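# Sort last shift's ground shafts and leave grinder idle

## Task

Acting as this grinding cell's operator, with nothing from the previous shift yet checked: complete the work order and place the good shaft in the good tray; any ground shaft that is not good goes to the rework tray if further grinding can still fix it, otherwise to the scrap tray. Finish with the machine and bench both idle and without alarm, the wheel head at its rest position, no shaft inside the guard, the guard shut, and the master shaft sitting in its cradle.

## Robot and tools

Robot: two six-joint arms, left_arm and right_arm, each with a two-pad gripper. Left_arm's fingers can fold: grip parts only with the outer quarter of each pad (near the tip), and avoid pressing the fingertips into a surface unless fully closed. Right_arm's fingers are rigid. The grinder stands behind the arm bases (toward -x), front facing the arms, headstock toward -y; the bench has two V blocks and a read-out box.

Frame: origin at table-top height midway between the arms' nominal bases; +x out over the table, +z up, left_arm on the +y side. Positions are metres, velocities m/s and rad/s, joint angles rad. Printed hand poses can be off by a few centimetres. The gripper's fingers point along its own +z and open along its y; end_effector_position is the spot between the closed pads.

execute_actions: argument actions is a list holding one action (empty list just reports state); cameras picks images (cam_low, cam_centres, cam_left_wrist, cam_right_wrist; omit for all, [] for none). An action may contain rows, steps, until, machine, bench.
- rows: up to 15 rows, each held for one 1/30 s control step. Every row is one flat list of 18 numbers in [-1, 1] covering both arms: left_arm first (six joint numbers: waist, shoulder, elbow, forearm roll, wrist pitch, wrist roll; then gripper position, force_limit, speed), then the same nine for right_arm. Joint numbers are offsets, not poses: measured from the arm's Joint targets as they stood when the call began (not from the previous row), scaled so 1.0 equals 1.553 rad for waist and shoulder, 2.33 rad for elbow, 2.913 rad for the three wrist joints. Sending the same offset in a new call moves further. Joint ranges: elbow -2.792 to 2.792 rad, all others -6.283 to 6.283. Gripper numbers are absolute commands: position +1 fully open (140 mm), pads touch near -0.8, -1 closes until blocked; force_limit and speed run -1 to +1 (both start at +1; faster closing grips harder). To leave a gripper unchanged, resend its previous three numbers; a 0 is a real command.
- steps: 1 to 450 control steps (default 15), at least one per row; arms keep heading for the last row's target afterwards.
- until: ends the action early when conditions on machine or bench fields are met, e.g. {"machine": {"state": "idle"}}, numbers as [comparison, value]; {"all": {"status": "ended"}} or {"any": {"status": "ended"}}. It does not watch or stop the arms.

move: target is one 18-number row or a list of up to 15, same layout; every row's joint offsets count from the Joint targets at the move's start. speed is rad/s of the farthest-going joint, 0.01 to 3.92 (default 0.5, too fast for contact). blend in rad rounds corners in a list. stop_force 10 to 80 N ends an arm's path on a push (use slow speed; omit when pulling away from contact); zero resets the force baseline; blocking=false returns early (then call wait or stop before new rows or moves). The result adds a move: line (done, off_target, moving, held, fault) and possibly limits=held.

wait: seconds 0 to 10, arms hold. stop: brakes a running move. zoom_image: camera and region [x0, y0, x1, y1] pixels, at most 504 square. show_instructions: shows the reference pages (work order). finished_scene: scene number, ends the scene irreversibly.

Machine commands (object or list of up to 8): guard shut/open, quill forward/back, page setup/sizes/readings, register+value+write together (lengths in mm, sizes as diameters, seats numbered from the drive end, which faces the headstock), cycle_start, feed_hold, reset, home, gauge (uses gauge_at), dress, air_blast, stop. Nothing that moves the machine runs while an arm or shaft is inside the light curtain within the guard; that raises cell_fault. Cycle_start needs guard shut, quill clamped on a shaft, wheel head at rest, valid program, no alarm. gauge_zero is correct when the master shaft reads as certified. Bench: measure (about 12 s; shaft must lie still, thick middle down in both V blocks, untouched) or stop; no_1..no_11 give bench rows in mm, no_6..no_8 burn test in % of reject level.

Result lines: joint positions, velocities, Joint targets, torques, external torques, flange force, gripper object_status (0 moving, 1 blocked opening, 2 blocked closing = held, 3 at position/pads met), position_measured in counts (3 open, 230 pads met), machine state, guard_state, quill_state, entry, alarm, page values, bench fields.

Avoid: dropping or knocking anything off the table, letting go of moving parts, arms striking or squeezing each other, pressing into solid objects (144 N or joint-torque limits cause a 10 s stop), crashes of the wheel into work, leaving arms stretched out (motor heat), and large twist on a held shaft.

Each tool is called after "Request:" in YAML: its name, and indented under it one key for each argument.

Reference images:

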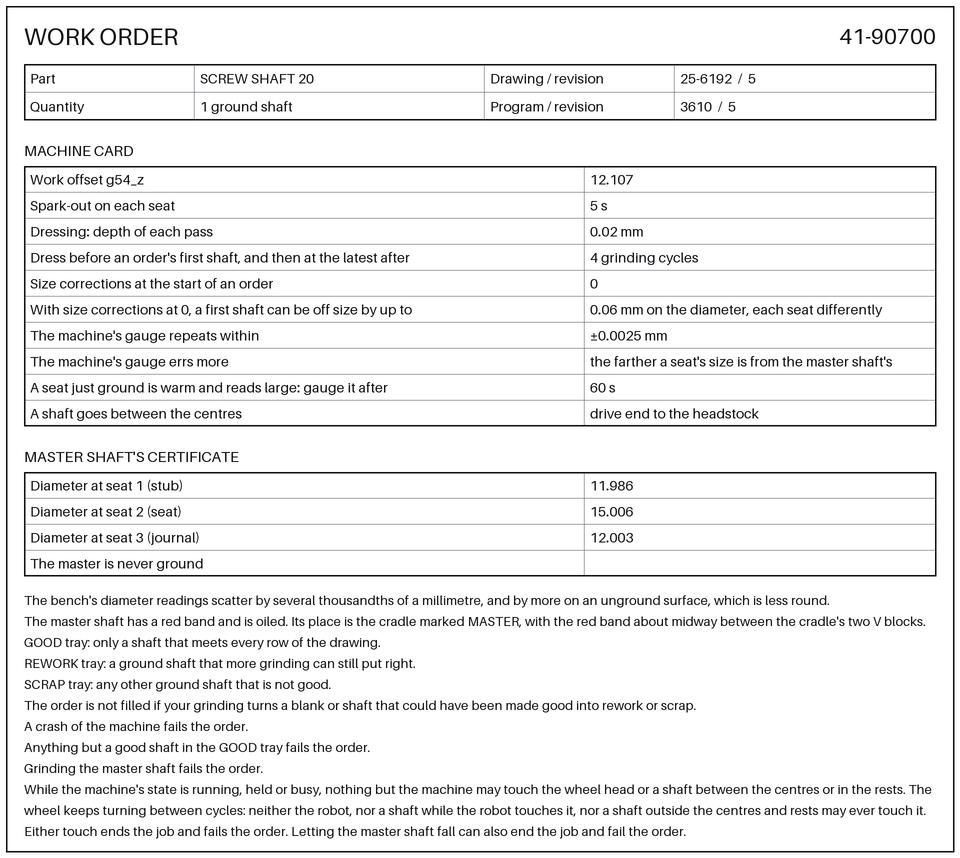

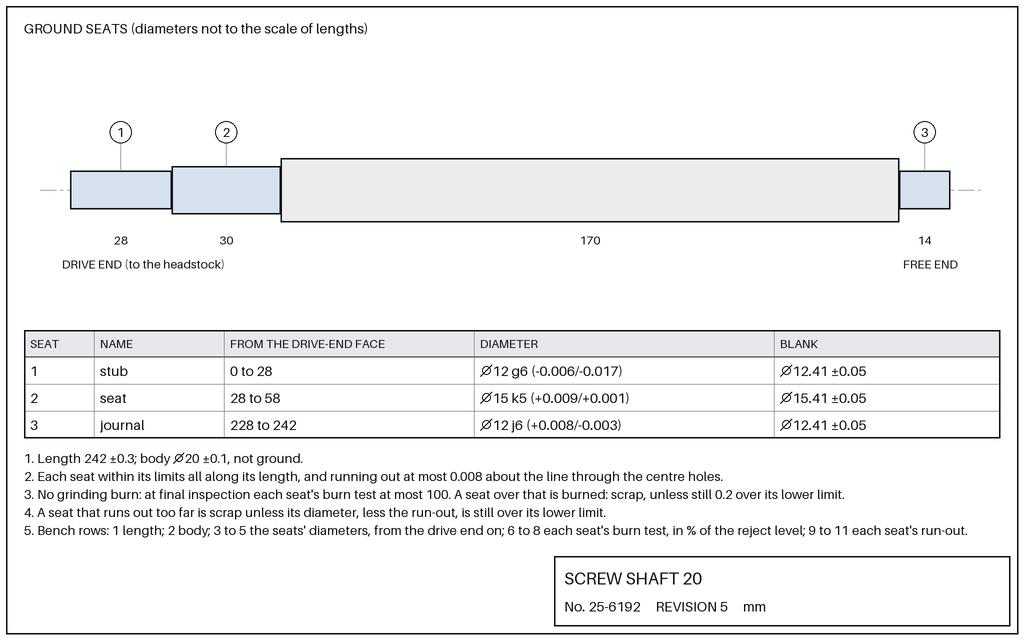

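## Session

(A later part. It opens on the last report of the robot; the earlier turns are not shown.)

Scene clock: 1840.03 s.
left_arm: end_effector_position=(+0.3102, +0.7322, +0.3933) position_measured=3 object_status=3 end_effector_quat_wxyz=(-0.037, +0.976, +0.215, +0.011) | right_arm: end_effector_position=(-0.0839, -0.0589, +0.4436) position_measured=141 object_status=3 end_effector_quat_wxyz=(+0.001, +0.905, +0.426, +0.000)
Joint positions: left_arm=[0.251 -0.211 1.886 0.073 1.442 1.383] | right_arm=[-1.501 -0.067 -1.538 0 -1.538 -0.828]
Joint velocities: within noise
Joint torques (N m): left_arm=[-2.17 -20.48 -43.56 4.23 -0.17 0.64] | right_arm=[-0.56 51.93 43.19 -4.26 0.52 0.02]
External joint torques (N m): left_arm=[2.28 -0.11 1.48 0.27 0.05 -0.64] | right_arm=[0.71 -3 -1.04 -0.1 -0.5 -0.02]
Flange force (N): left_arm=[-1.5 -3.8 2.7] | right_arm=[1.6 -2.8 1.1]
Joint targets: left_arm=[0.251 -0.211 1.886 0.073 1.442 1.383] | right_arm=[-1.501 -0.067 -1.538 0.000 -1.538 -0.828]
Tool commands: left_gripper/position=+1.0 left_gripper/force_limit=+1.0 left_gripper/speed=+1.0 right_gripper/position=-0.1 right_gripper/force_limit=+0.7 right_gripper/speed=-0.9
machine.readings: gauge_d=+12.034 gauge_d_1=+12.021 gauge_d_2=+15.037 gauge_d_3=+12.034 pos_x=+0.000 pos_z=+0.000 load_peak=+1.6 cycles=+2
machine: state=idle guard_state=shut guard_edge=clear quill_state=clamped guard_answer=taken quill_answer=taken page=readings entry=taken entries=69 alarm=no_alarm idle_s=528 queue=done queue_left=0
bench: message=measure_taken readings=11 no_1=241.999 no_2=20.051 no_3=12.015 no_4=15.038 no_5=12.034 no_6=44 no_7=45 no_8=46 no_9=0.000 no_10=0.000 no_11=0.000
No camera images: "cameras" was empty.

Request:
execute_actions:
  actions:
    - {"machine":{"cycle_start":true},"steps":450,"until":{"machine":{"state":["!=","running"]}}}
  cameras: []

Request:
execute_actions:
  actions:
    - {"steps":450,"until":{"machine":{"state":["!=","running"]}}}
  cameras: []

Request:
execute_actions:
  actions:
    - {"steps":450,"until":{"machine":{"state":["!=","running"]}}}
  cameras: []

Request:
execute_actions:
  actions:
    - {"steps":450,"until":{"machine":{"state":["!=","running"]}}}
  cameras: []

Request:
execute_actions:
  actions:
    - {"steps":450,"until":{"machine":{"state":["!=","running"]}}}
  cameras: []

Request:
execute_actions:
  actions:
    - {"steps":450,"until":{"machine":{"state":["!=","running"]}}}
  cameras: []

Request:
execute_actions:
  actions:
    - {"steps":450,"until":{"machine":{"state":["!=","running"]}}}
  cameras: []

Request:
execute_actions:
  actions:
    - {"steps":450,"until":{"machine":{"state":["!=","running"]}}}
  cameras: []

Request:
execute_actions:
  actions:
    - {"steps":450,"until":{"machine":{"state":["!=","running"]}}}
  cameras: []

Request:
execute_actions:
  actions:
    - {"steps":450,"until":{"machine":{"state":["!=","running"]}}}
  cameras: []

Request:
execute_actions:
  actions:
    - {"steps":450,"until":{"machine":{"state":["!=","running"]}}}
  cameras: []

Request:
execute_actions:
  actions:
    - {"steps":450,"until":{"machine":{"state":["!=","running"]}}}
  cameras: []

Request:
execute_actions:
  actions:
    - {"steps":450,"until":{"machine":{"state":["!=","running"]}}}
  cameras: []

Request:
execute_actions:
  actions:
    - {"steps":450,"until":{"machine":{"state":["!=","running"]}}}
  cameras: []

Request:
execute_actions:
  actions:
    - {"steps":450,"until":{"machine":{"state":["!=","running"]}}}
  cameras: []

Request:
execute_actions:
  actions:
    - {"steps":450,"until":{"machine":{"state":["!=","running"]}}}
  cameras: []

Request:
execute_actions:
  actions:
    - {"steps":450,"until":{"machine":{"state":["!=","running"]}}}
  cameras: []

Scene clock: 1868.97 s.
left_arm: end_effector_position=(+0.3102, +0.7322, +0.3933) position_measured=3 object_status=3 end_effector_quat_wxyz=(-0.037, +0.976, +0.215, +0.011) | right_arm: end_effector_position=(-0.0839, -0.0589, +0.4436) position_measured=141 object_status=3 end_effector_quat_wxyz=(+0.001, +0.905, +0.426, +0.000)
Joint positions: left_arm=[0.251 -0.211 1.886 0.073 1.442 1.383] | right_arm=[-1.501 -0.067 -1.538 0 -1.538 -0.828]
Joint velocities: within noise
Joint torques (N m): left_arm=[-2.24 -20.58 -43.46 4.22 -0.17 0.62] | right_arm=[-0.8 51.51 42.69 -4.35 0.46 0.02]
External joint torques (N m): left_arm=[2.36 0.1 1.47 0.27 0.05 -0.62] | right_arm=[0.97 -2.74 -0.56 0 -0.43 -0.02]
Flange force (N): left_arm=[-1.1 -4.0 2.7] | right_arm=[1.6 -3.4 0.4]
Joint targets: left_arm=[0.251 -0.211 1.886 0.073 1.442 1.383] | right_arm=[-1.501 -0.067 -1.538 0.000 -1.538 -0.828]
Tool commands: left_gripper/position=+1.0 left_gripper/force_limit=+1.0 left_gripper/speed=+1.0 right_gripper/position=-0.1 right_gripper/force_limit=+0.7 right_gripper/speed=-0.9
machine.readings: gauge_d=+12.034 gauge_d_1=+0.000 gauge_d_2=+0.000 gauge_d_3=+0.000 pos_x=-9.333 pos_z=+14.000 load_peak=+0.0 cycles=+2
machine: state=running guard_state=shut guard_edge=clear quill_state=clamped guard_answer=taken quill_answer=taken page=readings entry=taken entries=70 alarm=no_alarm idle_s=557 queue=running queue_left=0
bench: message=measure_taken readings=11 no_1=241.999 no_2=20.051 no_3=12.015 no_4=15.038 no_5=12.034 no_6=44 no_7=45 no_8=46 no_9=0.000 no_10=0.000 no_11=0.000
No camera images: "cameras" was empty.

Scene clock: 1884.17 s.
left_arm: end_effector_position=(+0.3102, +0.7322, +0.3933) position_measured=3 object_status=3 end_effector_quat_wxyz=(-0.037, +0.976, +0.215, +0.011) | right_arm: end_effector_position=(-0.0839, -0.0589, +0.4436) position_measured=141 object_status=3 end_effector_quat_wxyz=(+0.001, +0.905, +0.426, +0.000)
Joint positions: left_arm=[0.251 -0.211 1.886 0.073 1.442 1.383] | right_arm=[-1.501 -0.067 -1.538 0 -1.538 -0.828]
Joint velocities: within noise
Joint torques (N m): left_arm=[-2.33 -20.49 -43.6 4.25 -0.17 0.72] | right_arm=[-0.74 51.92 42.68 -4.31 0.5 -0.06]
External joint torques (N m): left_arm=[2.45 -0.03 1.62 0.24 0.06 -0.73] | right_arm=[0.89 -2.71 -0.29 -0.07 -0.47 0.06]
Flange force (N): left_arm=[-1.5 -4.0 2.9] | right_arm=[2.0 -3.7 -0.2]
Joint targets: left_arm=[0.251 -0.211 1.886 0.073 1.442 1.383] | right_arm=[-1.501 -0.067 -1.538 0.000 -1.538 -0.828]
Tool commands: left_gripper/position=+1.0 left_gripper/force_limit=+1.0 left_gripper/speed=+1.0 right_gripper/position=-0.1 right_gripper/force_limit=+0.7 right_gripper/speed=-0.9
machine.readings: gauge_d=+12.034 gauge_d_1=+0.000 gauge_d_2=+0.000 gauge_d_3=+0.000 pos_x=-353.455 pos_z=+14.000 load_peak=+0.0 cycles=+2
machine: state=running guard_state=shut guard_edge=clear quill_state=clamped guard_answer=taken quill_answer=taken page=readings entry=taken entries=70 alarm=no_alarm idle_s=572 queue=running queue_left=0
bench: message=measure_taken readings=11 no_1=241.999 no_2=20.051 no_3=12.015 no_4=15.038 no_5=12.034 no_6=44 no_7=45 no_8=46 no_9=0.000 no_10=0.000 no_11=0.000
No camera images: "cameras" was empty.

Scene clock: 1899.37 s.
left_arm: end_effector_position=(+0.3102, +0.7322, +0.3933) position_measured=3 object_status=3 end_effector_quat_wxyz=(-0.037, +0.976, +0.215, +0.011) | right_arm: end_effector_position=(-0.0839, -0.0589, +0.4436) position_measured=141 object_status=3 end_effector_quat_wxyz=(+0.001, +0.905, +0.426, +0.000)
Joint positions: left_arm=[0.251 -0.211 1.886 0.073 1.442 1.383] | right_arm=[-1.501 -0.067 -1.538 0 -1.538 -0.828]
Joint velocities: within noise
Joint torques (N m): left_arm=[-2.62 -20.47 -43.57 4.2 -0.2 0.64] | right_arm=[-0.82 52.42 42.91 -4.29 0.48 -0.09]
External joint torques (N m): left_arm=[2.73 0.02 1.63 0.28 0.08 -0.64] | right_arm=[0.99 -3.43 -0.61 -0.08 -0.44 0.09]
Flange force (N): left_arm=[-1.3 -4.8 2.9] | right_arm=[2.3 -4.2 0.4]
Joint targets: left_arm=[0.251 -0.211 1.886 0.073 1.442 1.383] | right_arm=[-1.501 -0.067 -1.538 0.000 -1.538 -0.828]
Tool commands: left_gripper/position=+1.0 left_gripper/force_limit=+1.0 left_gripper/speed=+1.0 right_gripper/position=-0.1 right_gripper/force_limit=+0.7 right_gripper/speed=-0.9
machine.readings: gauge_d=+12.034 gauge_d_1=+0.000 gauge_d_2=+0.000 gauge_d_3=+0.000 pos_x=-353.607 pos_z=+14.000 load_peak=+0.0 cycles=+2
machine: state=running guard_state=shut guard_edge=clear quill_state=clamped guard_answer=taken quill_answer=taken page=readings entry=taken entries=70 alarm=no_alarm idle_s=587 queue=running queue_left=0
bench: message=measure_taken readings=11 no_1=241.999 no_2=20.051 no_3=12.015 no_4=15.038 no_5=12.034 no_6=44 no_7=45 no_8=46 no_9=0.000 no_10=0.000 no_11=0.000
No camera images: "cameras" was empty.

Scene clock: 1914.57 s.
left_arm: end_effector_position=(+0.3102, +0.7322, +0.3933) position_measured=3 object_status=3 end_effector_quat_wxyz=(-0.037, +0.976, +0.215, +0.011) | right_arm: end_effector_position=(-0.0839, -0.0589, +0.4436) position_measured=141 object_status=3 end_effector_quat_wxyz=(+0.001, +0.905, +0.426, +0.000)
Joint positions: left_arm=[0.251 -0.211 1.886 0.073 1.442 1.383] | right_arm=[-1.501 -0.067 -1.538 0 -1.538 -0.828]
Joint velocities: within noise
Joint torques (N m): left_arm=[-2.47 -20.77 -43.42 4.2 -0.18 0.7] | right_arm=[-0.86 51.91 42.69 -4.26 0.52 -0.14]
External joint torques (N m): left_arm=[2.52 0.61 1.51 0.28 0.06 -0.7] | right_arm=[0.96 -2.3 -0.17 -0.13 -0.49 0.15]
Flange force (N): left_arm=[-0.3 -4.1 2.9] | right_arm=[1.5 -3.6 -0.5]
Joint targets: left_arm=[0.251 -0.211 1.886 0.073 1.442 1.383] | right_arm=[-1.501 -0.067 -1.538 0.000 -1.538 -0.828]
Tool commands: left_gripper/position=+1.0 left_gripper/force_limit=+1.0 left_gripper/speed=+1.0 right_gripper/position=-0.1 right_gripper/force_limit=+0.7 right_gripper/speed=-0.9
machine.readings: gauge_d=+12.034 gauge_d_1=+0.000 gauge_d_2=+0.000 gauge_d_3=+0.000 pos_x=-353.759 pos_z=+14.000 load_peak=+0.0 cycles=+2
machine: state=running guard_state=shut guard_edge=clear quill_state=clamped guard_answer=taken quill_answer=taken page=readings entry=taken entries=70 alarm=no_alarm idle_s=602 queue=running queue_left=0
bench: message=measure_taken readings=11 no_1=241.999 no_2=20.051 no_3=12.015 no_4=15.038 no_5=12.034 no_6=44 no_7=45 no_8=46 no_9=0.000 no_10=0.000 no_11=0.000
No camera images: "cameras" was empty.

Scene clock: 1929.77 s.
left_arm: end_effector_position=(+0.3102, +0.7322, +0.3933) position_measured=3 object_status=3 end_effector_quat_wxyz=(-0.037, +0.976, +0.215, +0.011) | right_arm: end_effector_position=(-0.0839, -0.0589, +0.4436) position_measured=141 object_status=3 end_effector_quat_wxyz=(+0.001, +0.905, +0.426, +0.000)
Joint positions: left_arm=[0.251 -0.211 1.886 0.073 1.442 1.383] | right_arm=[-1.501 -0.067 -1.538 0 -1.538 -0.828]
Joint velocities: within noise
Joint torques (N m): left_arm=[-2.41 -20.72 -43.51 4.19 -0.2 0.65] | right_arm=[-1.14 52.1 42.91 -4.3 0.51 -0.08]
External joint torques (N m): left_arm=[2.46 0.53 1.54 0.31 0.08 -0.65] | right_arm=[1.19 -2.33 -0.43 -0.09 -0.49 0.08]
Flange force (N): left_arm=[-0.5 -4.1 2.9] | right_arm=[1.0 -3.5 0.0]
Joint targets: left_arm=[0.251 -0.211 1.886 0.073 1.442 1.383] | right_arm=[-1.501 -0.067 -1.538 0.000 -1.538 -0.828]
Tool commands: left_gripper/position=+1.0 left_gripper/force_limit=+1.0 left_gripper/speed=+1.0 right_gripper/position=-0.1 right_gripper/force_limit=+0.7 right_gripper/speed=-0.9
machine.readings: gauge_d=+12.034 gauge_d_1=+0.000 gauge_d_2=+0.000 gauge_d_3=+0.000 pos_x=-353.833 pos_z=+14.000 load_peak=+0.0 cycles=+2
machine: state=running guard_state=shut guard_edge=clear quill_state=clamped guard_answer=taken quill_answer=taken page=readings entry=taken entries=70 alarm=no_alarm idle_s=617 queue=running queue_left=0
bench: message=measure_taken readings=11 no_1=241.999 no_2=20.051 no_3=12.015 no_4=15.038 no_5=12.034 no_6=44 no_7=45 no_8=46 no_9=0.000 no_10=0.000 no_11=0.000
No camera images: "cameras" was empty.

Scene clock: 1944.97 s.
left_arm: end_effector_position=(+0.3102, +0.7322, +0.3933) position_measured=3 object_status=3 end_effector_quat_wxyz=(-0.037, +0.976, +0.215, +0.011) | right_arm: end_effector_position=(-0.0839, -0.0589, +0.4436) position_measured=141 object_status=3 end_effector_quat_wxyz=(+0.001, +0.905, +0.426, +0.000)
Joint positions: left_arm=[0.251 -0.211 1.886 0.073 1.442 1.383] | right_arm=[-1.501 -0.067 -1.538 0 -1.538 -0.828]
Joint velocities: within noise
Joint torques (N m): left_arm=[-2.43 -20.8 -43.5 4.21 -0.18 0.68] | right_arm=[-1.56 51.8 42.8 -4.3 0.62 -0.02]
External joint torques (N m): left_arm=[2.58 0 1.36 0.3 0.07 -0.68] | right_arm=[1.71 -2.61 -0.46 -0.08 -0.6 0.02]
Flange force (N): left_arm=[-1.1 -4.4 2.5] | right_arm=[0.8 -4.3 -0.1]
Joint targets: left_arm=[0.251 -0.211 1.886 0.073 1.442 1.383] | right_arm=[-1.501 -0.067 -1.538 0.000 -1.538 -0.828]
Tool commands: left_gripper/position=+1.0 left_gripper/force_limit=+1.0 left_gripper/speed=+1.0 right_gripper/position=-0.1 right_gripper/force_limit=+0.7 right_gripper/speed=-0.9
machine.readings: gauge_d=+12.034 gauge_d_1=+0.000 gauge_d_2=+0.000 gauge_d_3=+0.000 pos_x=-353.863 pos_z=+14.000 load_peak=+1.2 cycles=+2
machine: state=running guard_state=shut guard_edge=clear quill_state=clamped guard_answer=taken quill_answer=taken page=readings entry=taken entries=70 alarm=no_alarm idle_s=632 queue=running queue_left=0
bench: message=measure_taken readings=11 no_1=241.999 no_2=20.051 no_3=12.015 no_4=15.038 no_5=12.034 no_6=44 no_7=45 no_8=46 no_9=0.000 no_10=0.000 no_11=0.000
No camera images: "cameras" was empty.

Scene clock: 1960.17 s.
left_arm: end_effector_position=(+0.3102, +0.7322, +0.3933) position_measured=3 object_status=3 end_effector_quat_wxyz=(-0.037, +0.976, +0.215, +0.011) | right_arm: end_effector_position=(-0.0839, -0.0589, +0.4436) position_measured=141 object_status=3 end_effector_quat_wxyz=(+0.001, +0.905, +0.426, +0.000)
Joint positions: left_arm=[0.251 -0.211 1.886 0.073 1.442 1.383] | right_arm=[-1.501 -0.067 -1.538 0 -1.538 -0.828]
Joint velocities: within noise
Joint torques (N m): left_arm=[-2.54 -20.86 -43.6 4.16 -0.13 0.7] | right_arm=[-0.62 52.1 42.99 -4.22 0.5 -0.11]
External joint torques (N m): left_arm=[2.62 0.51 1.59 0.33 0.01 -0.7] | right_arm=[0.75 -3.15 -0.73 -0.15 -0.47 0.11]
Flange force (N): left_arm=[-0.5 -4.3 3.1] | right_arm=[2.0 -3.5 0.6]
Joint targets: left_arm=[0.251 -0.211 1.886 0.073 1.442 1.383] | right_arm=[-1.501 -0.067 -1.538 0.000 -1.538 -0.828]
Tool commands: left_gripper/position=+1.0 left_gripper/force_limit=+1.0 left_gripper/speed=+1.0 right_gripper/position=-0.1 right_gripper/force_limit=+0.7 right_gripper/speed=-0.9
machine.readings: gauge_d=+12.034 gauge_d_1=+0.000 gauge_d_2=+0.000 gauge_d_3=+0.000 pos_x=-350.327 pos_z=+43.000 load_peak=+1.2 cycles=+2
machine: state=running guard_state=shut guard_edge=clear quill_state=clamped guard_answer=taken quill_answer=taken page=readings entry=taken entries=70 alarm=no_alarm idle_s=647 queue=running queue_left=0
bench: message=measure_taken readings=11 no_1=241.999 no_2=20.051 no_3=12.015 no_4=15.038 no_5=12.034 no_6=44 no_7=45 no_8=46 no_9=0.000 no_10=0.000 no_11=0.000
No camera images: "cameras" was empty.

Scene clock: 1975.37 s.
left_arm: end_effector_position=(+0.3102, +0.7322, +0.3933) position_measured=3 object_status=3 end_effector_quat_wxyz=(-0.037, +0.976, +0.215, +0.011) | right_arm: end_effector_position=(-0.0839, -0.0589, +0.4436) position_measured=141 object_status=3 end_effector_quat_wxyz=(+0.001, +0.905, +0.426, +0.000)
Joint positions: left_arm=[0.251 -0.211 1.886 0.073 1.442 1.383] | right_arm=[-1.501 -0.067 -1.538 0 -1.538 -0.828]
Joint velocities: within noise
Joint torques (N m): left_arm=[-1.99 -20.73 -43.55 4.2 -0.19 0.67] | right_arm=[-0.56 51.9 43.14 -4.29 0.49 -0.03]
External joint torques (N m): left_arm=[2.08 0.38 1.53 0.3 0.07 -0.67] | right_arm=[0.66 -2.32 -0.72 -0.09 -0.47 0.03]
Flange force (N): left_arm=[-0.9 -3.2 2.8] | right_arm=[1.2 -2.5 0.5]
Joint targets: left_arm=[0.251 -0.211 1.886 0.073 1.442 1.383] | right_arm=[-1.501 -0.067 -1.538 0.000 -1.538 -0.828]
Tool commands: left_gripper/position=+1.0 left_gripper/force_limit=+1.0 left_gripper/speed=+1.0 right_gripper/position=-0.1 right_gripper/force_limit=+0.7 right_gripper/speed=-0.9
machine.readings: gauge_d=+12.034 gauge_d_1=+0.000 gauge_d_2=+0.000 gauge_d_3=+0.000 pos_x=-350.479 pos_z=+43.000 load_peak=+1.2 cycles=+2
machine: state=running guard_state=shut guard_edge=clear quill_state=clamped guard_answer=taken quill_answer=taken page=readings entry=taken entries=70 alarm=no_alarm idle_s=662 queue=running queue_left=0
bench: message=measure_taken readings=11 no_1=241.999 no_2=20.051 no_3=12.015 no_4=15.038 no_5=12.034 no_6=44 no_7=45 no_8=46 no_9=0.000 no_10=0.000 no_11=0.000
No camera images: "cameras" was empty.

Scene clock: 1990.57 s.
left_arm: end_effector_position=(+0.3102, +0.7322, +0.3933) position_measured=3 object_status=3 end_effector_quat_wxyz=(-0.037, +0.976, +0.215, +0.011) | right_arm: end_effector_position=(-0.0839, -0.0589, +0.4436) position_measured=141 object_status=3 end_effector_quat_wxyz=(+0.001, +0.905, +0.426, +0.000)
Joint positions: left_arm=[0.251 -0.211 1.886 0.073 1.442 1.383] | right_arm=[-1.501 -0.067 -1.538 0 -1.538 -0.828]
Joint velocities: within noise
Joint torques (N m): left_arm=[-2.26 -20.79 -43.58 4.22 -0.2 0.68] | right_arm=[-0.52 51.34 42.75 -4.26 0.57 -0.12]
External joint torques (N m): left_arm=[2.31 0.56 1.63 0.27 0.08 -0.69] | right_arm=[0.68 -2.31 -0.5 -0.1 -0.54 0.12]
Flange force (N): left_arm=[-0.6 -3.6 3.0] | right_arm=[1.4 -2.8 0.0]
Joint targets: left_arm=[0.251 -0.211 1.886 0.073 1.442 1.383] | right_arm=[-1.501 -0.067 -1.538 0.000 -1.538 -0.828]
Tool commands: left_gripper/position=+1.0 left_gripper/force_limit=+1.0 left_gripper/speed=+1.0 right_gripper/position=-0.1 right_gripper/force_limit=+0.7 right_gripper/speed=-0.9
machine.readings: gauge_d=+12.034 gauge_d_1=+0.000 gauge_d_2=+0.000 gauge_d_3=+0.000 pos_x=-350.631 pos_z=+43.000 load_peak=+1.2 cycles=+2
machine: state=running guard_state=shut guard_edge=clear quill_state=clamped guard_answer=taken quill_answer=taken page=readings entry=taken entries=70 alarm=no_alarm idle_s=677 queue=running queue_left=0
bench: message=measure_taken readings=11 no_1=241.999 no_2=20.051 no_3=12.015 no_4=15.038 no_5=12.034 no_6=44 no_7=45 no_8=46 no_9=0.000 no_10=0.000 no_11=0.000
No camera images: "cameras" was empty.

Scene clock: 2005.77 s.
left_arm: end_effector_position=(+0.3102, +0.7322, +0.3933) position_measured=3 object_status=3 end_effector_quat_wxyz=(-0.037, +0.976, +0.215, +0.011) | right_arm: end_effector_position=(-0.0839, -0.0589, +0.4436) position_measured=141 object_status=3 end_effector_quat_wxyz=(+0.001, +0.905, +0.426, +0.000)
Joint positions: left_arm=[0.251 -0.211 1.886 0.073 1.442 1.383] | right_arm=[-1.501 -0.067 -1.538 0 -1.538 -0.828]
Joint velocities: within noise
Joint torques (N m): left_arm=[-2 -20.8 -43.44 4.2 -0.2 0.66] | right_arm=[-0.89 51.78 42.52 -4.29 0.48 -0.04]
External joint torques (N m): left_arm=[2.1 0.4 1.43 0.3 0.09 -0.67] | right_arm=[0.98 -2.31 -0.15 -0.09 -0.46 0.04]
Flange force (N): left_arm=[-0.7 -3.2 2.6] | right_arm=[1.6 -3.5 -0.5]
Joint targets: left_arm=[0.251 -0.211 1.886 0.073 1.442 1.383] | right_arm=[-1.501 -0.067 -1.538 0.000 -1.538 -0.828]
Tool commands: left_gripper/position=+1.0 left_gripper/force_limit=+1.0 left_gripper/speed=+1.0 right_gripper/position=-0.1 right_gripper/force_limit=+0.7 right_gripper/speed=-0.9
machine.readings: gauge_d=+12.034 gauge_d_1=+0.000 gauge_d_2=+0.000 gauge_d_3=+0.000 pos_x=-350.783 pos_z=+43.000 load_peak=+1.2 cycles=+2
machine: state=running guard_state=shut guard_edge=clear quill_state=clamped guard_answer=taken quill_answer=taken page=readings entry=taken entries=70 alarm=no_alarm idle_s=693 queue=running queue_left=0
bench: message=measure_taken readings=11 no_1=241.999 no_2=20.051 no_3=12.015 no_4=15.038 no_5=12.034 no_6=44 no_7=45 no_8=46 no_9=0.000 no_10=0.000 no_11=0.000
No camera images: "cameras" was empty.

Scene clock: 2020.97 s.
left_arm: end_effector_position=(+0.3102, +0.7322, +0.3933) position_measured=3 object_status=3 end_effector_quat_wxyz=(-0.037, +0.976, +0.215, +0.011) | right_arm: end_effector_position=(-0.0839, -0.0589, +0.4436) position_measured=141 object_status=3 end_effector_quat_wxyz=(+0.001, +0.905, +0.426, +0.000)
Joint positions: left_arm=[0.251 -0.211 1.886 0.073 1.442 1.383] | right_arm=[-1.501 -0.067 -1.538 0 -1.538 -0.828]
Joint velocities: within noise
Joint torques (N m): left_arm=[-2.39 -20.89 -43.5 4.21 -0.18 0.66] | right_arm=[-0.89 52.56 42.8 -4.23 0.57 -0.06]
External joint torques (N m): left_arm=[2.48 0.55 1.57 0.27 0.06 -0.66] | right_arm=[1.06 -3.55 -0.47 -0.15 -0.53 0.06]
Flange force (N): left_arm=[-0.5 -4.1 3.0] | right_arm=[2.6 -4.5 0.1]
Joint targets: left_arm=[0.251 -0.211 1.886 0.073 1.442 1.383] | right_arm=[-1.501 -0.067 -1.538 0.000 -1.538 -0.828]
Tool commands: left_gripper/position=+1.0 left_gripper/force_limit=+1.0 left_gripper/speed=+1.0 right_gripper/position=-0.1 right_gripper/force_limit=+0.7 right_gripper/speed=-0.9
machine.readings: gauge_d=+12.034 gauge_d_1=+0.000 gauge_d_2=+0.000 gauge_d_3=+0.000 pos_x=-350.826 pos_z=+43.000 load_peak=+1.2 cycles=+2
machine: state=running guard_state=shut guard_edge=clear quill_state=clamped guard_answer=taken quill_answer=taken page=readings entry=taken entries=70 alarm=no_alarm idle_s=708 queue=running queue_left=0
bench: message=measure_taken readings=11 no_1=241.999 no_2=20.051 no_3=12.015 no_4=15.038 no_5=12.034 no_6=44 no_7=45 no_8=46 no_9=0.000 no_10=0.000 no_11=0.000
No camera images: "cameras" was empty.

Scene clock: 2036.17 s.
left_arm: end_effector_position=(+0.3102, +0.7322, +0.3933) position_measured=3 object_status=3 end_effector_quat_wxyz=(-0.037, +0.976, +0.215, +0.011) | right_arm: end_effector_position=(-0.0839, -0.0589, +0.4436) position_measured=141 object_status=3 end_effector_quat_wxyz=(+0.001, +0.905, +0.426, +0.000)
Joint positions: left_arm=[0.251 -0.211 1.886 0.073 1.442 1.383] | right_arm=[-1.501 -0.067 -1.538 0 -1.538 -0.828]
Joint velocities: within noise
Joint torques (N m): left_arm=[-1.97 -20.65 -43.46 4.17 -0.16 0.69] | right_arm=[-0.48 52.39 43.06 -4.32 0.47 -0.21]
External joint torques (N m): left_arm=[2.06 0.26 1.46 0.31 0.04 -0.69] | right_arm=[0.71 -3.92 -0.98 -0.02 -0.44 0.2]
Flange force (N): left_arm=[-1.0 -3.1 2.7] | right_arm=[2.6 -4.1 1.1]
Joint targets: left_arm=[0.251 -0.211 1.886 0.073 1.442 1.383] | right_arm=[-1.501 -0.067 -1.538 0.000 -1.538 -0.828]
Tool commands: left_gripper/position=+1.0 left_gripper/force_limit=+1.0 left_gripper/speed=+1.0 right_gripper/position=-0.1 right_gripper/force_limit=+0.7 right_gripper/speed=-0.9
machine.readings: gauge_d=+12.034 gauge_d_1=+0.000 gauge_d_2=+0.000 gauge_d_3=+0.000 pos_x=-350.856 pos_z=+43.000 load_peak=+1.6 cycles=+2
machine: state=running guard_state=shut guard_edge=clear quill_state=clamped guard_answer=taken quill_answer=taken page=readings entry=taken entries=70 alarm=no_alarm idle_s=723 queue=running queue_left=0
bench: message=measure_taken readings=11 no_1=241.999 no_2=20.051 no_3=12.015 no_4=15.038 no_5=12.034 no_6=44 no_7=45 no_8=46 no_9=0.000 no_10=0.000 no_11=0.000
No camera images: "cameras" was empty.

Scene clock: 2051.37 s.
left_arm: end_effector_position=(+0.3102, +0.7322, +0.3933) position_measured=3 object_status=3 end_effector_quat_wxyz=(-0.037, +0.976, +0.215, +0.011) | right_arm: end_effector_position=(-0.0839, -0.0589, +0.4436) position_measured=141 object_status=3 end_effector_quat_wxyz=(+0.001, +0.905, +0.426, +0.000)
Joint positions: left_arm=[0.251 -0.211 1.886 0.073 1.442 1.383] | right_arm=[-1.501 -0.067 -1.538 0 -1.538 -0.828]
Joint velocities: within noise
Joint torques (N m): left_arm=[-2.27 -21.18 -43.5 4.14 -0.16 0.65] | right_arm=[-0.56 51.77 42.8 -4.25 0.5 -0.1]
External joint torques (N m): left_arm=[2.35 0.8 1.48 0.36 0.04 -0.65] | right_arm=[0.66 -2.4 -0.44 -0.13 -0.48 0.1]
Flange force (N): left_arm=[0.0 -3.8 2.9] | right_arm=[1.6 -2.9 0.0]
Joint targets: left_arm=[0.251 -0.211 1.886 0.073 1.442 1.383] | right_arm=[-1.501 -0.067 -1.538 0.000 -1.538 -0.828]
Tool commands: left_gripper/position=+1.0 left_gripper/force_limit=+1.0 left_gripper/speed=+1.0 right_gripper/position=-0.1 right_gripper/force_limit=+0.7 right_gripper/speed=-0.9
machine.readings: gauge_d=+12.034 gauge_d_1=+0.000 gauge_d_2=+0.000 gauge_d_3=+0.000 pos_x=-353.345 pos_z=+235.000 load_peak=+1.6 cycles=+2
machine: state=running guard_state=shut guard_edge=clear quill_state=clamped guard_answer=taken quill_answer=taken page=readings entry=taken entries=70 alarm=no_alarm idle_s=738 queue=running queue_left=0
bench: message=measure_taken readings=11 no_1=241.999 no_2=20.051 no_3=12.015 no_4=15.038 no_5=12.034 no_6=44 no_7=45 no_8=46 no_9=0.000 no_10=0.000 no_11=0.000
No camera images: "cameras" was empty.

Scene clock: 2066.57 s.
left_arm: end_effector_position=(+0.3102, +0.7322, +0.3933) position_measured=3 object_status=3 end_effector_quat_wxyz=(-0.037, +0.976, +0.215, +0.011) | right_arm: end_effector_position=(-0.0839, -0.0589, +0.4436) position_measured=141 object_status=3 end_effector_quat_wxyz=(+0.001, +0.905, +0.426, +0.000)
Joint positions: left_arm=[0.251 -0.211 1.886 0.073 1.442 1.383] | right_arm=[-1.501 -0.067 -1.538 0 -1.538 -0.828]
Joint velocities: within noise
Joint torques (N m): left_arm=[-2.24 -20.74 -43.5 4.2 -0.19 0.63] | right_arm=[-0.34 52.31 42.71 -4.25 0.56 -0.11]
External joint torques (N m): left_arm=[2.31 0.44 1.52 0.28 0.07 -0.63] | right_arm=[0.46 -3.1 -0.47 -0.11 -0.54 0.11]
Flange force (N): left_arm=[-0.6 -3.8 2.8] | right_arm=[2.7 -3.4 0.0]
Joint targets: left_arm=[0.251 -0.211 1.886 0.073 1.442 1.383] | right_arm=[-1.501 -0.067 -1.538 0.000 -1.538 -0.828]
Tool commands: left_gripper/position=+1.0 left_gripper/force_limit=+1.0 left_gripper/speed=+1.0 right_gripper/position=-0.1 right_gripper/force_limit=+0.7 right_gripper/speed=-0.9
machine.readings: gauge_d=+12.034 gauge_d_1=+0.000 gauge_d_2=+0.000 gauge_d_3=+0.000 pos_x=-353.497 pos_z=+235.000 load_peak=+1.6 cycles=+2
machine: state=running guard_state=shut guard_edge=clear quill_state=clamped guard_answer=taken quill_answer=taken page=readings entry=taken entries=70 alarm=no_alarm idle_s=753 queue=running queue_left=0
bench: message=measure_taken readings=11 no_1=241.999 no_2=20.051 no_3=12.015 no_4=15.038 no_5=12.034 no_6=44 no_7=45 no_8=46 no_9=0.000 no_10=0.000 no_11=0.000
No camera images: "cameras" was empty.

Scene clock: 2081.77 s.
left_arm: end_effector_position=(+0.3102, +0.7322, +0.3933) position_measured=3 object_status=3 end_effector_quat_wxyz=(-0.037, +0.976, +0.215, +0.011) | right_arm: end_effector_position=(-0.0839, -0.0589, +0.4436) position_measured=141 object_status=3 end_effector_quat_wxyz=(+0.001, +0.905, +0.426, +0.000)
Joint positions: left_arm=[0.251 -0.211 1.886 0.073 1.442 1.383] | right_arm=[-1.501 -0.067 -1.538 0 -1.538 -0.828]
Joint velocities: within noise
Joint torques (N m): left_arm=[-2.26 -20.65 -43.78 4.2 -0.23 0.68] | right_arm=[-0.15 51.91 42.91 -4.31 0.53 -0.13]
External joint torques (N m): left_arm=[2.33 0.4 1.83 0.29 0.11 -0.68] | right_arm=[0.25 -2.75 -0.72 -0.05 -0.51 0.13]
Flange force (N): left_arm=[-1.1 -3.7 3.2] | right_arm=[2.1 -2.5 0.5]
Joint targets: left_arm=[0.251 -0.211 1.886 0.073 1.442 1.383] | right_arm=[-1.501 -0.067 -1.538 0.000 -1.538 -0.828]
Tool commands: left_gripper/position=+1.0 left_gripper/force_limit=+1.0 left_gripper/speed=+1.0 right_gripper/position=-0.1 right_gripper/force_limit=+0.7 right_gripper/speed=-0.9
machine.readings: gauge_d=+12.034 gauge_d_1=+0.000 gauge_d_2=+0.000 gauge_d_3=+0.000 pos_x=-353.649 pos_z=+235.000 load_peak=+1.6 cycles=+2
machine: state=running guard_state=shut guard_edge=clear quill_state=clamped guard_answer=taken quill_answer=taken page=readings entry=taken entries=70 alarm=no_alarm idle_s=768 queue=running queue_left=0
bench: message=measure_taken readings=11 no_1=241.999 no_2=20.051 no_3=12.015 no_4=15.038 no_5=12.034 no_6=44 no_7=45 no_8=46 no_9=0.000 no_10=0.000 no_11=0.000
No camera images: "cameras" was empty.

Scene clock: 2096.97 s.
left_arm: end_effector_position=(+0.3102, +0.7322, +0.3933) position_measured=3 object_status=3 end_effector_quat_wxyz=(-0.037, +0.976, +0.215, +0.011) | right_arm: end_effector_position=(-0.0839, -0.0589, +0.4436) position_measured=141 object_status=3 end_effector_quat_wxyz=(+0.001, +0.905, +0.426, +0.000)
Joint positions: left_arm=[0.251 -0.211 1.886 0.073 1.442 1.383] | right_arm=[-1.501 -0.067 -1.538 0 -1.538 -0.828]
Joint velocities: within noise
Joint torques (N m): left_arm=[-2.15 -20.82 -43.5 4.19 -0.2 0.68] | right_arm=[-0.84 52.12 42.86 -4.35 0.44 -0.1]
External joint torques (N m): left_arm=[2.24 0.43 1.53 0.3 0.08 -0.68] | right_arm=[1.02 -3.25 -0.59 -0.02 -0.4 0.1]
Flange force (N): left_arm=[-0.7 -3.5 2.8] | right_arm=[2.0 -4.1 0.5]
Joint targets: left_arm=[0.251 -0.211 1.886 0.073 1.442 1.383] | right_arm=[-1.501 -0.067 -1.538 0.000 -1.538 -0.828]
Tool commands: left_gripper/position=+1.0 left_gripper/force_limit=+1.0 left_gripper/speed=+1.0 right_gripper/position=-0.1 right_gripper/force_limit=+0.7 right_gripper/speed=-0.9
machine.readings: gauge_d=+12.034 gauge_d_1=+0.000 gauge_d_2=+0.000 gauge_d_3=+0.000 pos_x=-353.801 pos_z=+235.000 load_peak=+1.6 cycles=+2
machine: state=running guard_state=shut guard_edge=clear quill_state=clamped guard_answer=taken quill_answer=taken page=readings entry=taken entries=70 alarm=no_alarm idle_s=783 queue=running queue_left=0
bench: message=measure_taken readings=11 no_1=241.999 no_2=20.051 no_3=12.015 no_4=15.038 no_5=12.034 no_6=44 no_7=45 no_8=46 no_9=0.000 no_10=0.000 no_11=0.000
No camera images: "cameras" was empty.

Scene clock: 2112.17 s.
left_arm: end_effector_position=(+0.3102, +0.7322, +0.3933) position_measured=3 object_status=3 end_effector_quat_wxyz=(-0.037, +0.976, +0.215, +0.011) | right_arm: end_effector_position=(-0.0839, -0.0589, +0.4436) position_measured=141 object_status=3 end_effector_quat_wxyz=(+0.001, +0.905, +0.426, +0.000)
Joint positions: left_arm=[0.251 -0.211 1.886 0.073 1.442 1.383] | right_arm=[-1.501 -0.067 -1.538 0 -1.538 -0.828]
Joint velocities: within noise
Joint torques (N m): left_arm=[-2.35 -20.56 -43.41 4.18 -0.16 0.67] | right_arm=[-0.11 51.78 42.85 -4.29 0.49 -0.12]
External joint torques (N m): left_arm=[2.45 0.22 1.51 0.3 0.05 -0.67] | right_arm=[0.28 -2.93 -0.65 -0.07 -0.46 0.12]
Flange force (N): left_arm=[-0.9 -4.1 2.8] | right_arm=[2.4 -2.8 0.5]
Joint targets: left_arm=[0.251 -0.211 1.886 0.073 1.442 1.383] | right_arm=[-1.501 -0.067 -1.538 0.000 -1.538 -0.828]
Tool commands: left_gripper/position=+1.0 left_gripper/force_limit=+1.0 left_gripper/speed=+1.0 right_gripper/position=-0.1 right_gripper/force_limit=+0.7 right_gripper/speed=-0.9
machine.readings: gauge_d=+12.034 gauge_d_1=+0.000 gauge_d_2=+0.000 gauge_d_3=+0.000 pos_x=-353.843 pos_z=+235.000 load_peak=+1.6 cycles=+2
machine: state=running guard_state=shut guard_edge=clear quill_state=clamped guard_answer=taken quill_answer=taken page=readings entry=taken entries=70 alarm=no_alarm idle_s=798 queue=running queue_left=0
bench: message=measure_taken readings=11 no_1=241.999 no_2=20.051 no_3=12.015 no_4=15.038 no_5=12.034 no_6=44 no_7=45 no_8=46 no_9=0.000 no_10=0.000 no_11=0.000
No camera images: "cameras" was empty.

Request:
execute_actions:
  actions:
    - {"steps":450,"until":{"machine":{"state":["!=","running"]}}}
  cameras: []

Request:
execute_actions:
  actions:
    - {"steps":450,"until":{"machine":{"state":["!=","running"]}}}
  cameras: []

Request:
wait:
  seconds: 10
  cameras: []

Request:
execute_actions:
  actions:
    - {"steps":450,"until":{"machine":{"idle_s":["=",64]}}}
  cameras: []

Request:
execute_actions:
  actions:
    - {"steps":450,"until":{"machine":{"idle_s":["=",64]}}}
  cameras: []

Request:
execute_actions:
  actions:
    - {"steps":450,"until":{"machine":{"idle_s":["=",64]}}}
  cameras: []

Request:
execute_actions:
  actions:
    - {"steps":300,"until":{"machine":{"idle_s":["=",64]}}}
  cameras: []

Request:
execute_actions:
  actions:
    - {"machine":[{"register":"gauge_at","value":1,"write":true,"gauge":true},{"register":"gauge_at","value":2,"write":true,"gauge":true},{"register":"gauge_at","value":3,"write":true,"gauge":true}],"steps":450,"until":{"machine":{"queue":["!=","running"]}}}
  cameras: []

Request:
execute_actions:
  actions:
    - {"machine":[{"register":"gauge_at","value":1,"write":true,"gauge":true},{"register":"gauge_at","value":2,"write":true,"gauge":true},{"register":"gauge_at","value":3,"write":true,"gauge":true}],"steps":450,"until":{"machine":{"queue":["!=","running"]}}}
  cameras: []

Request:
execute_actions:
  actions:
    - {"machine":[{"register":"gauge_at","value":1,"write":true,"gauge":true},{"register":"gauge_at","value":2,"write":true,"gauge":true},{"register":"gauge_at","value":3,"write":true,"gauge":true}],"steps":450,"until":{"machine":{"queue":["!=","running"]}}}
  cameras: []

Scene clock: 2138.93 s.
left_arm: end_effector_position=(+0.3102, +0.7322, +0.3933) position_measured=3 object_status=3 end_effector_quat_wxyz=(-0.037, +0.976, +0.215, +0.011) | right_arm: end_effector_position=(-0.0839, -0.0589, +0.4436) position_measured=141 object_status=3 end_effector_quat_wxyz=(+0.001, +0.905, +0.426, +0.000)
Joint positions: left_arm=[0.251 -0.211 1.886 0.073 1.442 1.383] | right_arm=[-1.501 -0.067 -1.538 0 -1.538 -0.828]
Joint velocities: within noise
Joint torques (N m): left_arm=[-2.45 -20.92 -43.62 4.19 -0.19 0.66] | right_arm=[-0.75 51.8 43 -4.3 0.55 -0.07]
External joint torques (N m): left_arm=[2.52 0.65 1.71 0.29 0.07 -0.66] | right_arm=[0.94 -2.98 -0.79 -0.06 -0.52 0.07]
Flange force (N): left_arm=[-0.5 -4.2 3.2] | right_arm=[1.6 -3.4 0.6]
Joint targets: left_arm=[0.251 -0.211 1.886 0.073 1.442 1.383] | right_arm=[-1.501 -0.067 -1.538 0.000 -1.538 -0.828]
Tool commands: left_gripper/position=+1.0 left_gripper/force_limit=+1.0 left_gripper/speed=+1.0 right_gripper/position=-0.1 right_gripper/force_limit=+0.7 right_gripper/speed=-0.9
machine.readings: gauge_d=+12.034 gauge_d_1=+0.000 gauge_d_2=+0.000 gauge_d_3=+0.000 pos_x=+0.000 pos_z=+0.000 load_peak=+1.6 cycles=+3
machine: state=done guard_state=shut guard_edge=clear quill_state=clamped guard_answer=taken quill_answer=taken page=readings entry=taken entries=70 alarm=no_alarm idle_s=0 queue=done queue_left=0
bench: message=measure_taken readings=11 no_1=241.999 no_2=20.051 no_3=12.015 no_4=15.038 no_5=12.034 no_6=44 no_7=45 no_8=46 no_9=0.000 no_10=0.000 no_11=0.000
No camera images: "cameras" was empty.

Scene clock: 2139.17 s.
left_arm: end_effector_position=(+0.3102, +0.7322, +0.3933) position_measured=3 object_status=3 end_effector_quat_wxyz=(-0.037, +0.976, +0.215, +0.011) | right_arm: end_effector_position=(-0.0839, -0.0589, +0.4436) position_measured=141 object_status=3 end_effector_quat_wxyz=(+0.001, +0.905, +0.426, +0.000)
Joint positions: left_arm=[0.251 -0.211 1.886 0.073 1.442 1.383] | right_arm=[-1.501 -0.067 -1.538 0 -1.538 -0.828]
Joint velocities: within noise
Joint torques (N m): left_arm=[-2.56 -20.81 -43.6 4.17 -0.16 0.67] | right_arm=[-0.82 51.93 42.93 -4.26 0.51 -0.18]
External joint torques (N m): left_arm=[2.68 0.34 1.64 0.32 0.05 -0.67] | right_arm=[1.02 -3.17 -0.78 -0.09 -0.47 0.18]
Flange force (N): left_arm=[-0.8 -4.6 3.1] | right_arm=[1.6 -3.9 0.7]
Joint targets: left_arm=[0.251 -0.211 1.886 0.073 1.442 1.383] | right_arm=[-1.501 -0.067 -1.538 0.000 -1.538 -0.828]
Tool commands: left_gripper/position=+1.0 left_gripper/force_limit=+1.0 left_gripper/speed=+1.0 right_gripper/position=-0.1 right_gripper/force_limit=+0.7 right_gripper/speed=-0.9
machine.readings: gauge_d=+12.034 gauge_d_1=+0.000 gauge_d_2=+0.000 gauge_d_3=+0.000 pos_x=+0.000 pos_z=+0.000 load_peak=+1.6 cycles=+3
machine: state=done guard_state=shut guard_edge=clear quill_state=clamped guard_answer=taken quill_answer=taken page=readings entry=taken entries=70 alarm=no_alarm idle_s=0 queue=done queue_left=0
bench: message=measure_taken readings=11 no_1=241.999 no_2=20.051 no_3=12.015 no_4=15.038 no_5=12.034 no_6=44 no_7=45 no_8=46 no_9=0.000 no_10=0.000 no_11=0.000
No camera images: "cameras" was empty.

Scene clock: 2149.17 s.
left_arm: end_effector_position=(+0.3102, +0.7322, +0.3933) position_measured=3 object_status=3 end_effector_quat_wxyz=(-0.037, +0.976, +0.215, +0.011) | right_arm: end_effector_position=(-0.0839, -0.0589, +0.4436) position_measured=141 object_status=3 end_effector_quat_wxyz=(+0.001, +0.905, +0.426, +0.000)
Joint positions: left_arm=[0.251 -0.211 1.886 0.073 1.442 1.383] | right_arm=[-1.501 -0.067 -1.538 0 -1.538 -0.828]
Joint velocities: within noise
Joint torques (N m): left_arm=[-2.13 -20.75 -43.51 4.2 -0.19 0.68] | right_arm=[-1.33 51.23 43.14 -4.25 0.46 -0.04]
External joint torques (N m): left_arm=[2.25 0.22 1.46 0.3 0.08 -0.69] | right_arm=[1.49 -2.39 -0.96 -0.11 -0.44 0.04]
Flange force (N): left_arm=[-1.0 -3.6 2.6] | right_arm=[0.0 -3.3 1.0]
Joint targets: left_arm=[0.251 -0.211 1.886 0.073 1.442 1.383] | right_arm=[-1.501 -0.067 -1.538 0.000 -1.538 -0.828]
Tool commands: left_gripper/position=+1.0 left_gripper/force_limit=+1.0 left_gripper/speed=+1.0 right_gripper/position=-0.1 right_gripper/force_limit=+0.7 right_gripper/speed=-0.9
machine.readings: gauge_d=+12.034 gauge_d_1=+0.000 gauge_d_2=+0.000 gauge_d_3=+0.000 pos_x=+0.000 pos_z=+0.000 load_peak=+1.6 cycles=+3
machine: state=done guard_state=shut guard_edge=clear quill_state=clamped guard_answer=taken quill_answer=taken page=readings entry=taken entries=70 alarm=no_alarm idle_s=10 queue=done queue_left=0
bench: message=measure_taken readings=11 no_1=241.999 no_2=20.051 no_3=12.015 no_4=15.038 no_5=12.034 no_6=44 no_7=45 no_8=46 no_9=0.000 no_10=0.000 no_11=0.000
wait: 10.00 s
No camera images: "cameras" was empty.

Scene clock: 2164.37 s.
left_arm: end_effector_position=(+0.3102, +0.7322, +0.3933) position_measured=3 object_status=3 end_effector_quat_wxyz=(-0.037, +0.976, +0.215, +0.011) | right_arm: end_effector_position=(-0.0839, -0.0589, +0.4436) position_measured=141 object_status=3 end_effector_quat_wxyz=(+0.001, +0.905, +0.426, +0.000)
Joint positions: left_arm=[0.251 -0.211 1.886 0.073 1.442 1.383] | right_arm=[-1.501 -0.067 -1.538 0 -1.538 -0.828]
Joint velocities: within noise
Joint torques (N m): left_arm=[-2.26 -20.54 -43.43 4.2 -0.13 0.62] | right_arm=[-0.63 51.61 42.76 -4.32 0.56 -0.16]
External joint torques (N m): left_arm=[2.28 0.54 1.52 0.28 0.01 -0.63] | right_arm=[0.79 -2.75 -0.63 -0.03 -0.54 0.16]
Flange force (N): left_arm=[-0.5 -3.7 2.9] | right_arm=[1.6 -3.3 0.3]
Joint targets: left_arm=[0.251 -0.211 1.886 0.073 1.442 1.383] | right_arm=[-1.501 -0.067 -1.538 0.000 -1.538 -0.828]
Tool commands: left_gripper/position=+1.0 left_gripper/force_limit=+1.0 left_gripper/speed=+1.0 right_gripper/position=-0.1 right_gripper/force_limit=+0.7 right_gripper/speed=-0.9
machine.readings: gauge_d=+12.034 gauge_d_1=+0.000 gauge_d_2=+0.000 gauge_d_3=+0.000 pos_x=+0.000 pos_z=+0.000 load_peak=+1.6 cycles=+3
machine: state=done guard_state=shut guard_edge=clear quill_state=clamped guard_answer=taken quill_answer=taken page=readings entry=taken entries=70 alarm=no_alarm idle_s=25 queue=done queue_left=0
bench: message=measure_taken readings=11 no_1=241.999 no_2=20.051 no_3=12.015 no_4=15.038 no_5=12.034 no_6=44 no_7=45 no_8=46 no_9=0.000 no_10=0.000 no_11=0.000
No camera images: "cameras" was empty.

Scene clock: 2179.57 s.
left_arm: end_effector_position=(+0.3102, +0.7322, +0.3933) position_measured=3 object_status=3 end_effector_quat_wxyz=(-0.037, +0.976, +0.215, +0.011) | right_arm: end_effector_position=(-0.0839, -0.0589, +0.4436) position_measured=141 object_status=3 end_effector_quat_wxyz=(+0.001, +0.905, +0.426, +0.000)
Joint positions: left_arm=[0.251 -0.211 1.886 0.073 1.442 1.383] | right_arm=[-1.501 -0.067 -1.538 0 -1.538 -0.828]
Joint velocities: within noise
Joint torques (N m): left_arm=[-2.14 -20.96 -43.6 4.2 -0.18 0.69] | right_arm=[-0.37 51.83 42.84 -4.31 0.52 -0.07]
External joint torques (N m): left_arm=[2.22 0.68 1.66 0.29 0.07 -0.7] | right_arm=[0.44 -2.31 -0.53 -0.07 -0.5 0.07]
Flange force (N): left_arm=[-0.5 -3.4 3.1] | right_arm=[1.6 -2.4 0.1]
Joint targets: left_arm=[0.251 -0.211 1.886 0.073 1.442 1.383] | right_arm=[-1.501 -0.067 -1.538 0.000 -1.538 -0.828]
Tool commands: left_gripper/position=+1.0 left_gripper/force_limit=+1.0 left_gripper/speed=+1.0 right_gripper/position=-0.1 right_gripper/force_limit=+0.7 right_gripper/speed=-0.9
machine.readings: gauge_d=+12.034 gauge_d_1=+0.000 gauge_d_2=+0.000 gauge_d_3=+0.000 pos_x=+0.000 pos_z=+0.000 load_peak=+1.6 cycles=+3
machine: state=done guard_state=shut guard_edge=clear quill_state=clamped guard_answer=taken quill_answer=taken page=readings entry=taken entries=70 alarm=no_alarm idle_s=40 queue=done queue_left=0
bench: message=measure_taken readings=11 no_1=241.999 no_2=20.051 no_3=12.015 no_4=15.038 no_5=12.034 no_6=44 no_7=45 no_8=46 no_9=0.000 no_10=0.000 no_11=0.000
No camera images: "cameras" was empty.

Scene clock: 2194.77 s.
left_arm: end_effector_position=(+0.3102, +0.7322, +0.3933) position_measured=3 object_status=3 end_effector_quat_wxyz=(-0.037, +0.976, +0.215, +0.011) | right_arm: end_effector_position=(-0.0839, -0.0589, +0.4436) position_measured=141 object_status=3 end_effector_quat_wxyz=(+0.001, +0.905, +0.426, +0.000)
Joint positions: left_arm=[0.251 -0.211 1.886 0.073 1.442 1.383] | right_arm=[-1.501 -0.067 -1.538 0 -1.538 -0.828]
Joint velocities: within noise
Joint torques (N m): left_arm=[-2.1 -20.66 -43.5 4.15 -0.17 0.73] | right_arm=[-0.46 52.54 42.64 -4.3 0.52 -0.14]
External joint torques (N m): left_arm=[2.17 0.42 1.56 0.34 0.05 -0.73] | right_arm=[0.6 -3.26 -0.25 -0.08 -0.49 0.14]
Flange force (N): left_arm=[-0.8 -3.2 2.9] | right_arm=[3.0 -4.0 -0.3]
Joint targets: left_arm=[0.251 -0.211 1.886 0.073 1.442 1.383] | right_arm=[-1.501 -0.067 -1.538 0.000 -1.538 -0.828]
Tool commands: left_gripper/position=+1.0 left_gripper/force_limit=+1.0 left_gripper/speed=+1.0 right_gripper/position=-0.1 right_gripper/force_limit=+0.7 right_gripper/speed=-0.9
machine.readings: gauge_d=+12.034 gauge_d_1=+0.000 gauge_d_2=+0.000 gauge_d_3=+0.000 pos_x=+0.000 pos_z=+0.000 load_peak=+1.6 cycles=+3
machine: state=done guard_state=shut guard_edge=clear quill_state=clamped guard_answer=taken quill_answer=taken page=readings entry=taken entries=70 alarm=no_alarm idle_s=56 queue=done queue_left=0
bench: message=measure_taken readings=11 no_1=241.999 no_2=20.051 no_3=12.015 no_4=15.038 no_5=12.034 no_6=44 no_7=45 no_8=46 no_9=0.000 no_10=0.000 no_11=0.000
No camera images: "cameras" was empty.

Scene clock: 2203.03 s.
left_arm: end_effector_position=(+0.3102, +0.7322, +0.3933) position_measured=3 object_status=3 end_effector_quat_wxyz=(-0.037, +0.976, +0.215, +0.011) | right_arm: end_effector_position=(-0.0839, -0.0589, +0.4436) position_measured=141 object_status=3 end_effector_quat_wxyz=(+0.001, +0.905, +0.426, +0.000)
Joint positions: left_arm=[0.251 -0.211 1.886 0.073 1.442 1.383] | right_arm=[-1.501 -0.067 -1.538 0 -1.538 -0.828]
Joint velocities: within noise
Joint torques (N m): left_arm=[-2.32 -20.39 -43.5 4.22 -0.18 0.68] | right_arm=[-1.16 51.73 42.81 -4.28 0.55 -0.1]
External joint torques (N m): left_arm=[2.43 -0.17 1.46 0.27 0.07 -0.68] | right_arm=[1.29 -2.46 -0.48 -0.09 -0.53 0.1]
Flange force (N): left_arm=[-1.5 -4.1 2.6] | right_arm=[0.9 -3.7 0.0]
Joint targets: left_arm=[0.251 -0.211 1.886 0.073 1.442 1.383] | right_arm=[-1.501 -0.067 -1.538 0.000 -1.538 -0.828]
Tool commands: left_gripper/position=+1.0 left_gripper/force_limit=+1.0 left_gripper/speed=+1.0 right_gripper/position=-0.1 right_gripper/force_limit=+0.7 right_gripper/speed=-0.9
machine.readings: gauge_d=+12.034 gauge_d_1=+0.000 gauge_d_2=+0.000 gauge_d_3=+0.000 pos_x=+0.000 pos_z=+0.000 load_peak=+1.6 cycles=+3
machine: state=done guard_state=shut guard_edge=clear quill_state=clamped guard_answer=taken quill_answer=taken page=readings entry=taken entries=70 alarm=no_alarm idle_s=64 queue=done queue_left=0
bench: message=measure_taken readings=11 no_1=241.999 no_2=20.051 no_3=12.015 no_4=15.038 no_5=12.034 no_6=44 no_7=45 no_8=46 no_9=0.000 no_10=0.000 no_11=0.000
No camera images: "cameras" was empty.

Scene clock: 2215.37 s.
left_arm: end_effector_position=(+0.3102, +0.7322, +0.3933) position_measured=3 object_status=3 end_effector_quat_wxyz=(-0.037, +0.976, +0.215, +0.011) | right_arm: end_effector_position=(-0.0839, -0.0589, +0.4436) position_measured=141 object_status=3 end_effector_quat_wxyz=(+0.001, +0.905, +0.426, +0.000)
Joint positions: left_arm=[0.251 -0.211 1.886 0.073 1.442 1.383] | right_arm=[-1.501 -0.067 -1.538 0 -1.538 -0.828]
Joint velocities: within noise
Joint torques (N m): left_arm=[-2.19 -20.38 -43.52 4.23 -0.25 0.7] | right_arm=[-0.81 51.99 42.86 -4.26 0.53 -0.12]
External joint torques (N m): left_arm=[2.31 -0.18 1.48 0.27 0.13 -0.7] | right_arm=[0.96 -3.03 -0.58 -0.11 -0.5 0.12]
Flange force (N): left_arm=[-1.7 -3.8 2.5] | right_arm=[1.8 -3.8 0.3]
Joint targets: left_arm=[0.251 -0.211 1.886 0.073 1.442 1.383] | right_arm=[-1.501 -0.067 -1.538 0.000 -1.538 -0.828]
Tool commands: left_gripper/position=+1.0 left_gripper/force_limit=+1.0 left_gripper/speed=+1.0 right_gripper/position=-0.1 right_gripper/force_limit=+0.7 right_gripper/speed=-0.9
machine.readings: gauge_d=+12.004 gauge_d_1=+11.990 gauge_d_2=+15.008 gauge_d_3=+12.004 pos_x=+0.000 pos_z=+0.000 load_peak=+1.6 cycles=+3
machine: state=done guard_state=shut guard_edge=clear quill_state=clamped guard_answer=taken quill_answer=taken page=readings entry=taken entries=76 alarm=no_alarm idle_s=76 queue=done queue_left=0
bench: message=measure_taken readings=11 no_1=241.999 no_2=20.051 no_3=12.015 no_4=15.038 no_5=12.034 no_6=44 no_7=45 no_8=46 no_9=0.000 no_10=0.000 no_11=0.000
No camera images: "cameras" was empty.

Scene clock: 2227.70 s.
left_arm: end_effector_position=(+0.3102, +0.7322, +0.3933) position_measured=3 object_status=3 end_effector_quat_wxyz=(-0.037, +0.976, +0.215, +0.011) | right_arm: end_effector_position=(-0.0839, -0.0589, +0.4436) position_measured=141 object_status=3 end_effector_quat_wxyz=(+0.001, +0.905, +0.426, +0.000)
Joint positions: left_arm=[0.251 -0.211 1.886 0.073 1.442 1.383] | right_arm=[-1.501 -0.067 -1.538 0 -1.538 -0.828]
Joint velocities: within noise
Joint torques (N m): left_arm=[-2.21 -20.72 -43.57 4.22 -0.21 0.68] | right_arm=[0.12 52.26 42.85 -4.34 0.59 -0.11]
External joint torques (N m): left_arm=[2.34 0.14 1.59 0.27 0.1 -0.68] | right_arm=[0.07 -3.25 -0.45 -0.04 -0.55 0.11]
Flange force (N): left_arm=[-1.2 -3.8 2.8] | right_arm=[3.3 -3.1 0.0]
Joint targets: left_arm=[0.251 -0.211 1.886 0.073 1.442 1.383] | right_arm=[-1.501 -0.067 -1.538 0.000 -1.538 -0.828]
Tool commands: left_gripper/position=+1.0 left_gripper/force_limit=+1.0 left_gripper/speed=+1.0 right_gripper/position=-0.1 right_gripper/force_limit=+0.7 right_gripper/speed=-0.9
machine.readings: gauge_d=+12.004 gauge_d_1=+11.990 gauge_d_2=+15.008 gauge_d_3=+12.004 pos_x=+0.000 pos_z=+0.000 load_peak=+1.6 cycles=+3
machine: state=done guard_state=shut guard_edge=clear quill_state=clamped guard_answer=taken quill_answer=taken page=readings entry=taken entries=82 alarm=no_alarm idle_s=88 queue=done queue_left=0
bench: message=measure_taken readings=11 no_1=241.999 no_2=20.051 no_3=12.015 no_4=15.038 no_5=12.034 no_6=44 no_7=45 no_8=46 no_9=0.000 no_10=0.000 no_11=0.000
No camera images: "cameras" was empty.

Scene clock: 2240.03 s.
left_arm: end_effector_position=(+0.3102, +0.7322, +0.3933) position_measured=3 object_status=3 end_effector_quat_wxyz=(-0.037, +0.976, +0.215, +0.011) | right_arm: end_effector_position=(-0.0839, -0.0589, +0.4436) position_measured=141 object_status=3 end_effector_quat_wxyz=(+0.001, +0.905, +0.426, +0.000)
Joint positions: left_arm=[0.251 -0.211 1.886 0.073 1.442 1.383] | right_arm=[-1.501 -0.067 -1.538 0 -1.538 -0.828]
Joint velocities: within noise
Joint torques (N m): left_arm=[-1.92 -20.8 -43.58 4.22 -0.19 0.66] | right_arm=[-1.02 51.96 42.78 -4.3 0.51 -0.08]
External joint torques (N m): left_arm=[2 0.59 1.71 0.26 0.08 -0.67] | right_arm=[1.21 -3.03 -0.53 -0.07 -0.48 0.08]
Flange force (N): left_arm=[-0.8 -3.0 3.1] | right_arm=[1.7 -4.1 0.2]
Joint targets: left_arm=[0.251 -0.211 1.886 0.073 1.442 1.383] | right_arm=[-1.501 -0.067 -1.538 0.000 -1.538 -0.828]
Tool commands: left_gripper/position=+1.0 left_gripper/force_limit=+1.0 left_gripper/speed=+1.0 right_gripper/position=-0.1 right_gripper/force_limit=+0.7 right_gripper/speed=-0.9
machine.readings: gauge_d=+12.003 gauge_d_1=+11.991 gauge_d_2=+15.008 gauge_d_3=+12.003 pos_x=+0.000 pos_z=+0.000 load_peak=+1.6 cycles=+3
machine: state=done guard_state=shut guard_edge=clear quill_state=clamped guard_answer=taken quill_answer=taken page=readings entry=taken entries=88 alarm=no_alarm idle_s=100 queue=done queue_left=0
bench: message=measure_taken readings=11 no_1=241.999 no_2=20.051 no_3=12.015 no_4=15.038 no_5=12.034 no_6=44 no_7=45 no_8=46 no_9=0.000 no_10=0.000 no_11=0.000
No camera images: "cameras" was empty.


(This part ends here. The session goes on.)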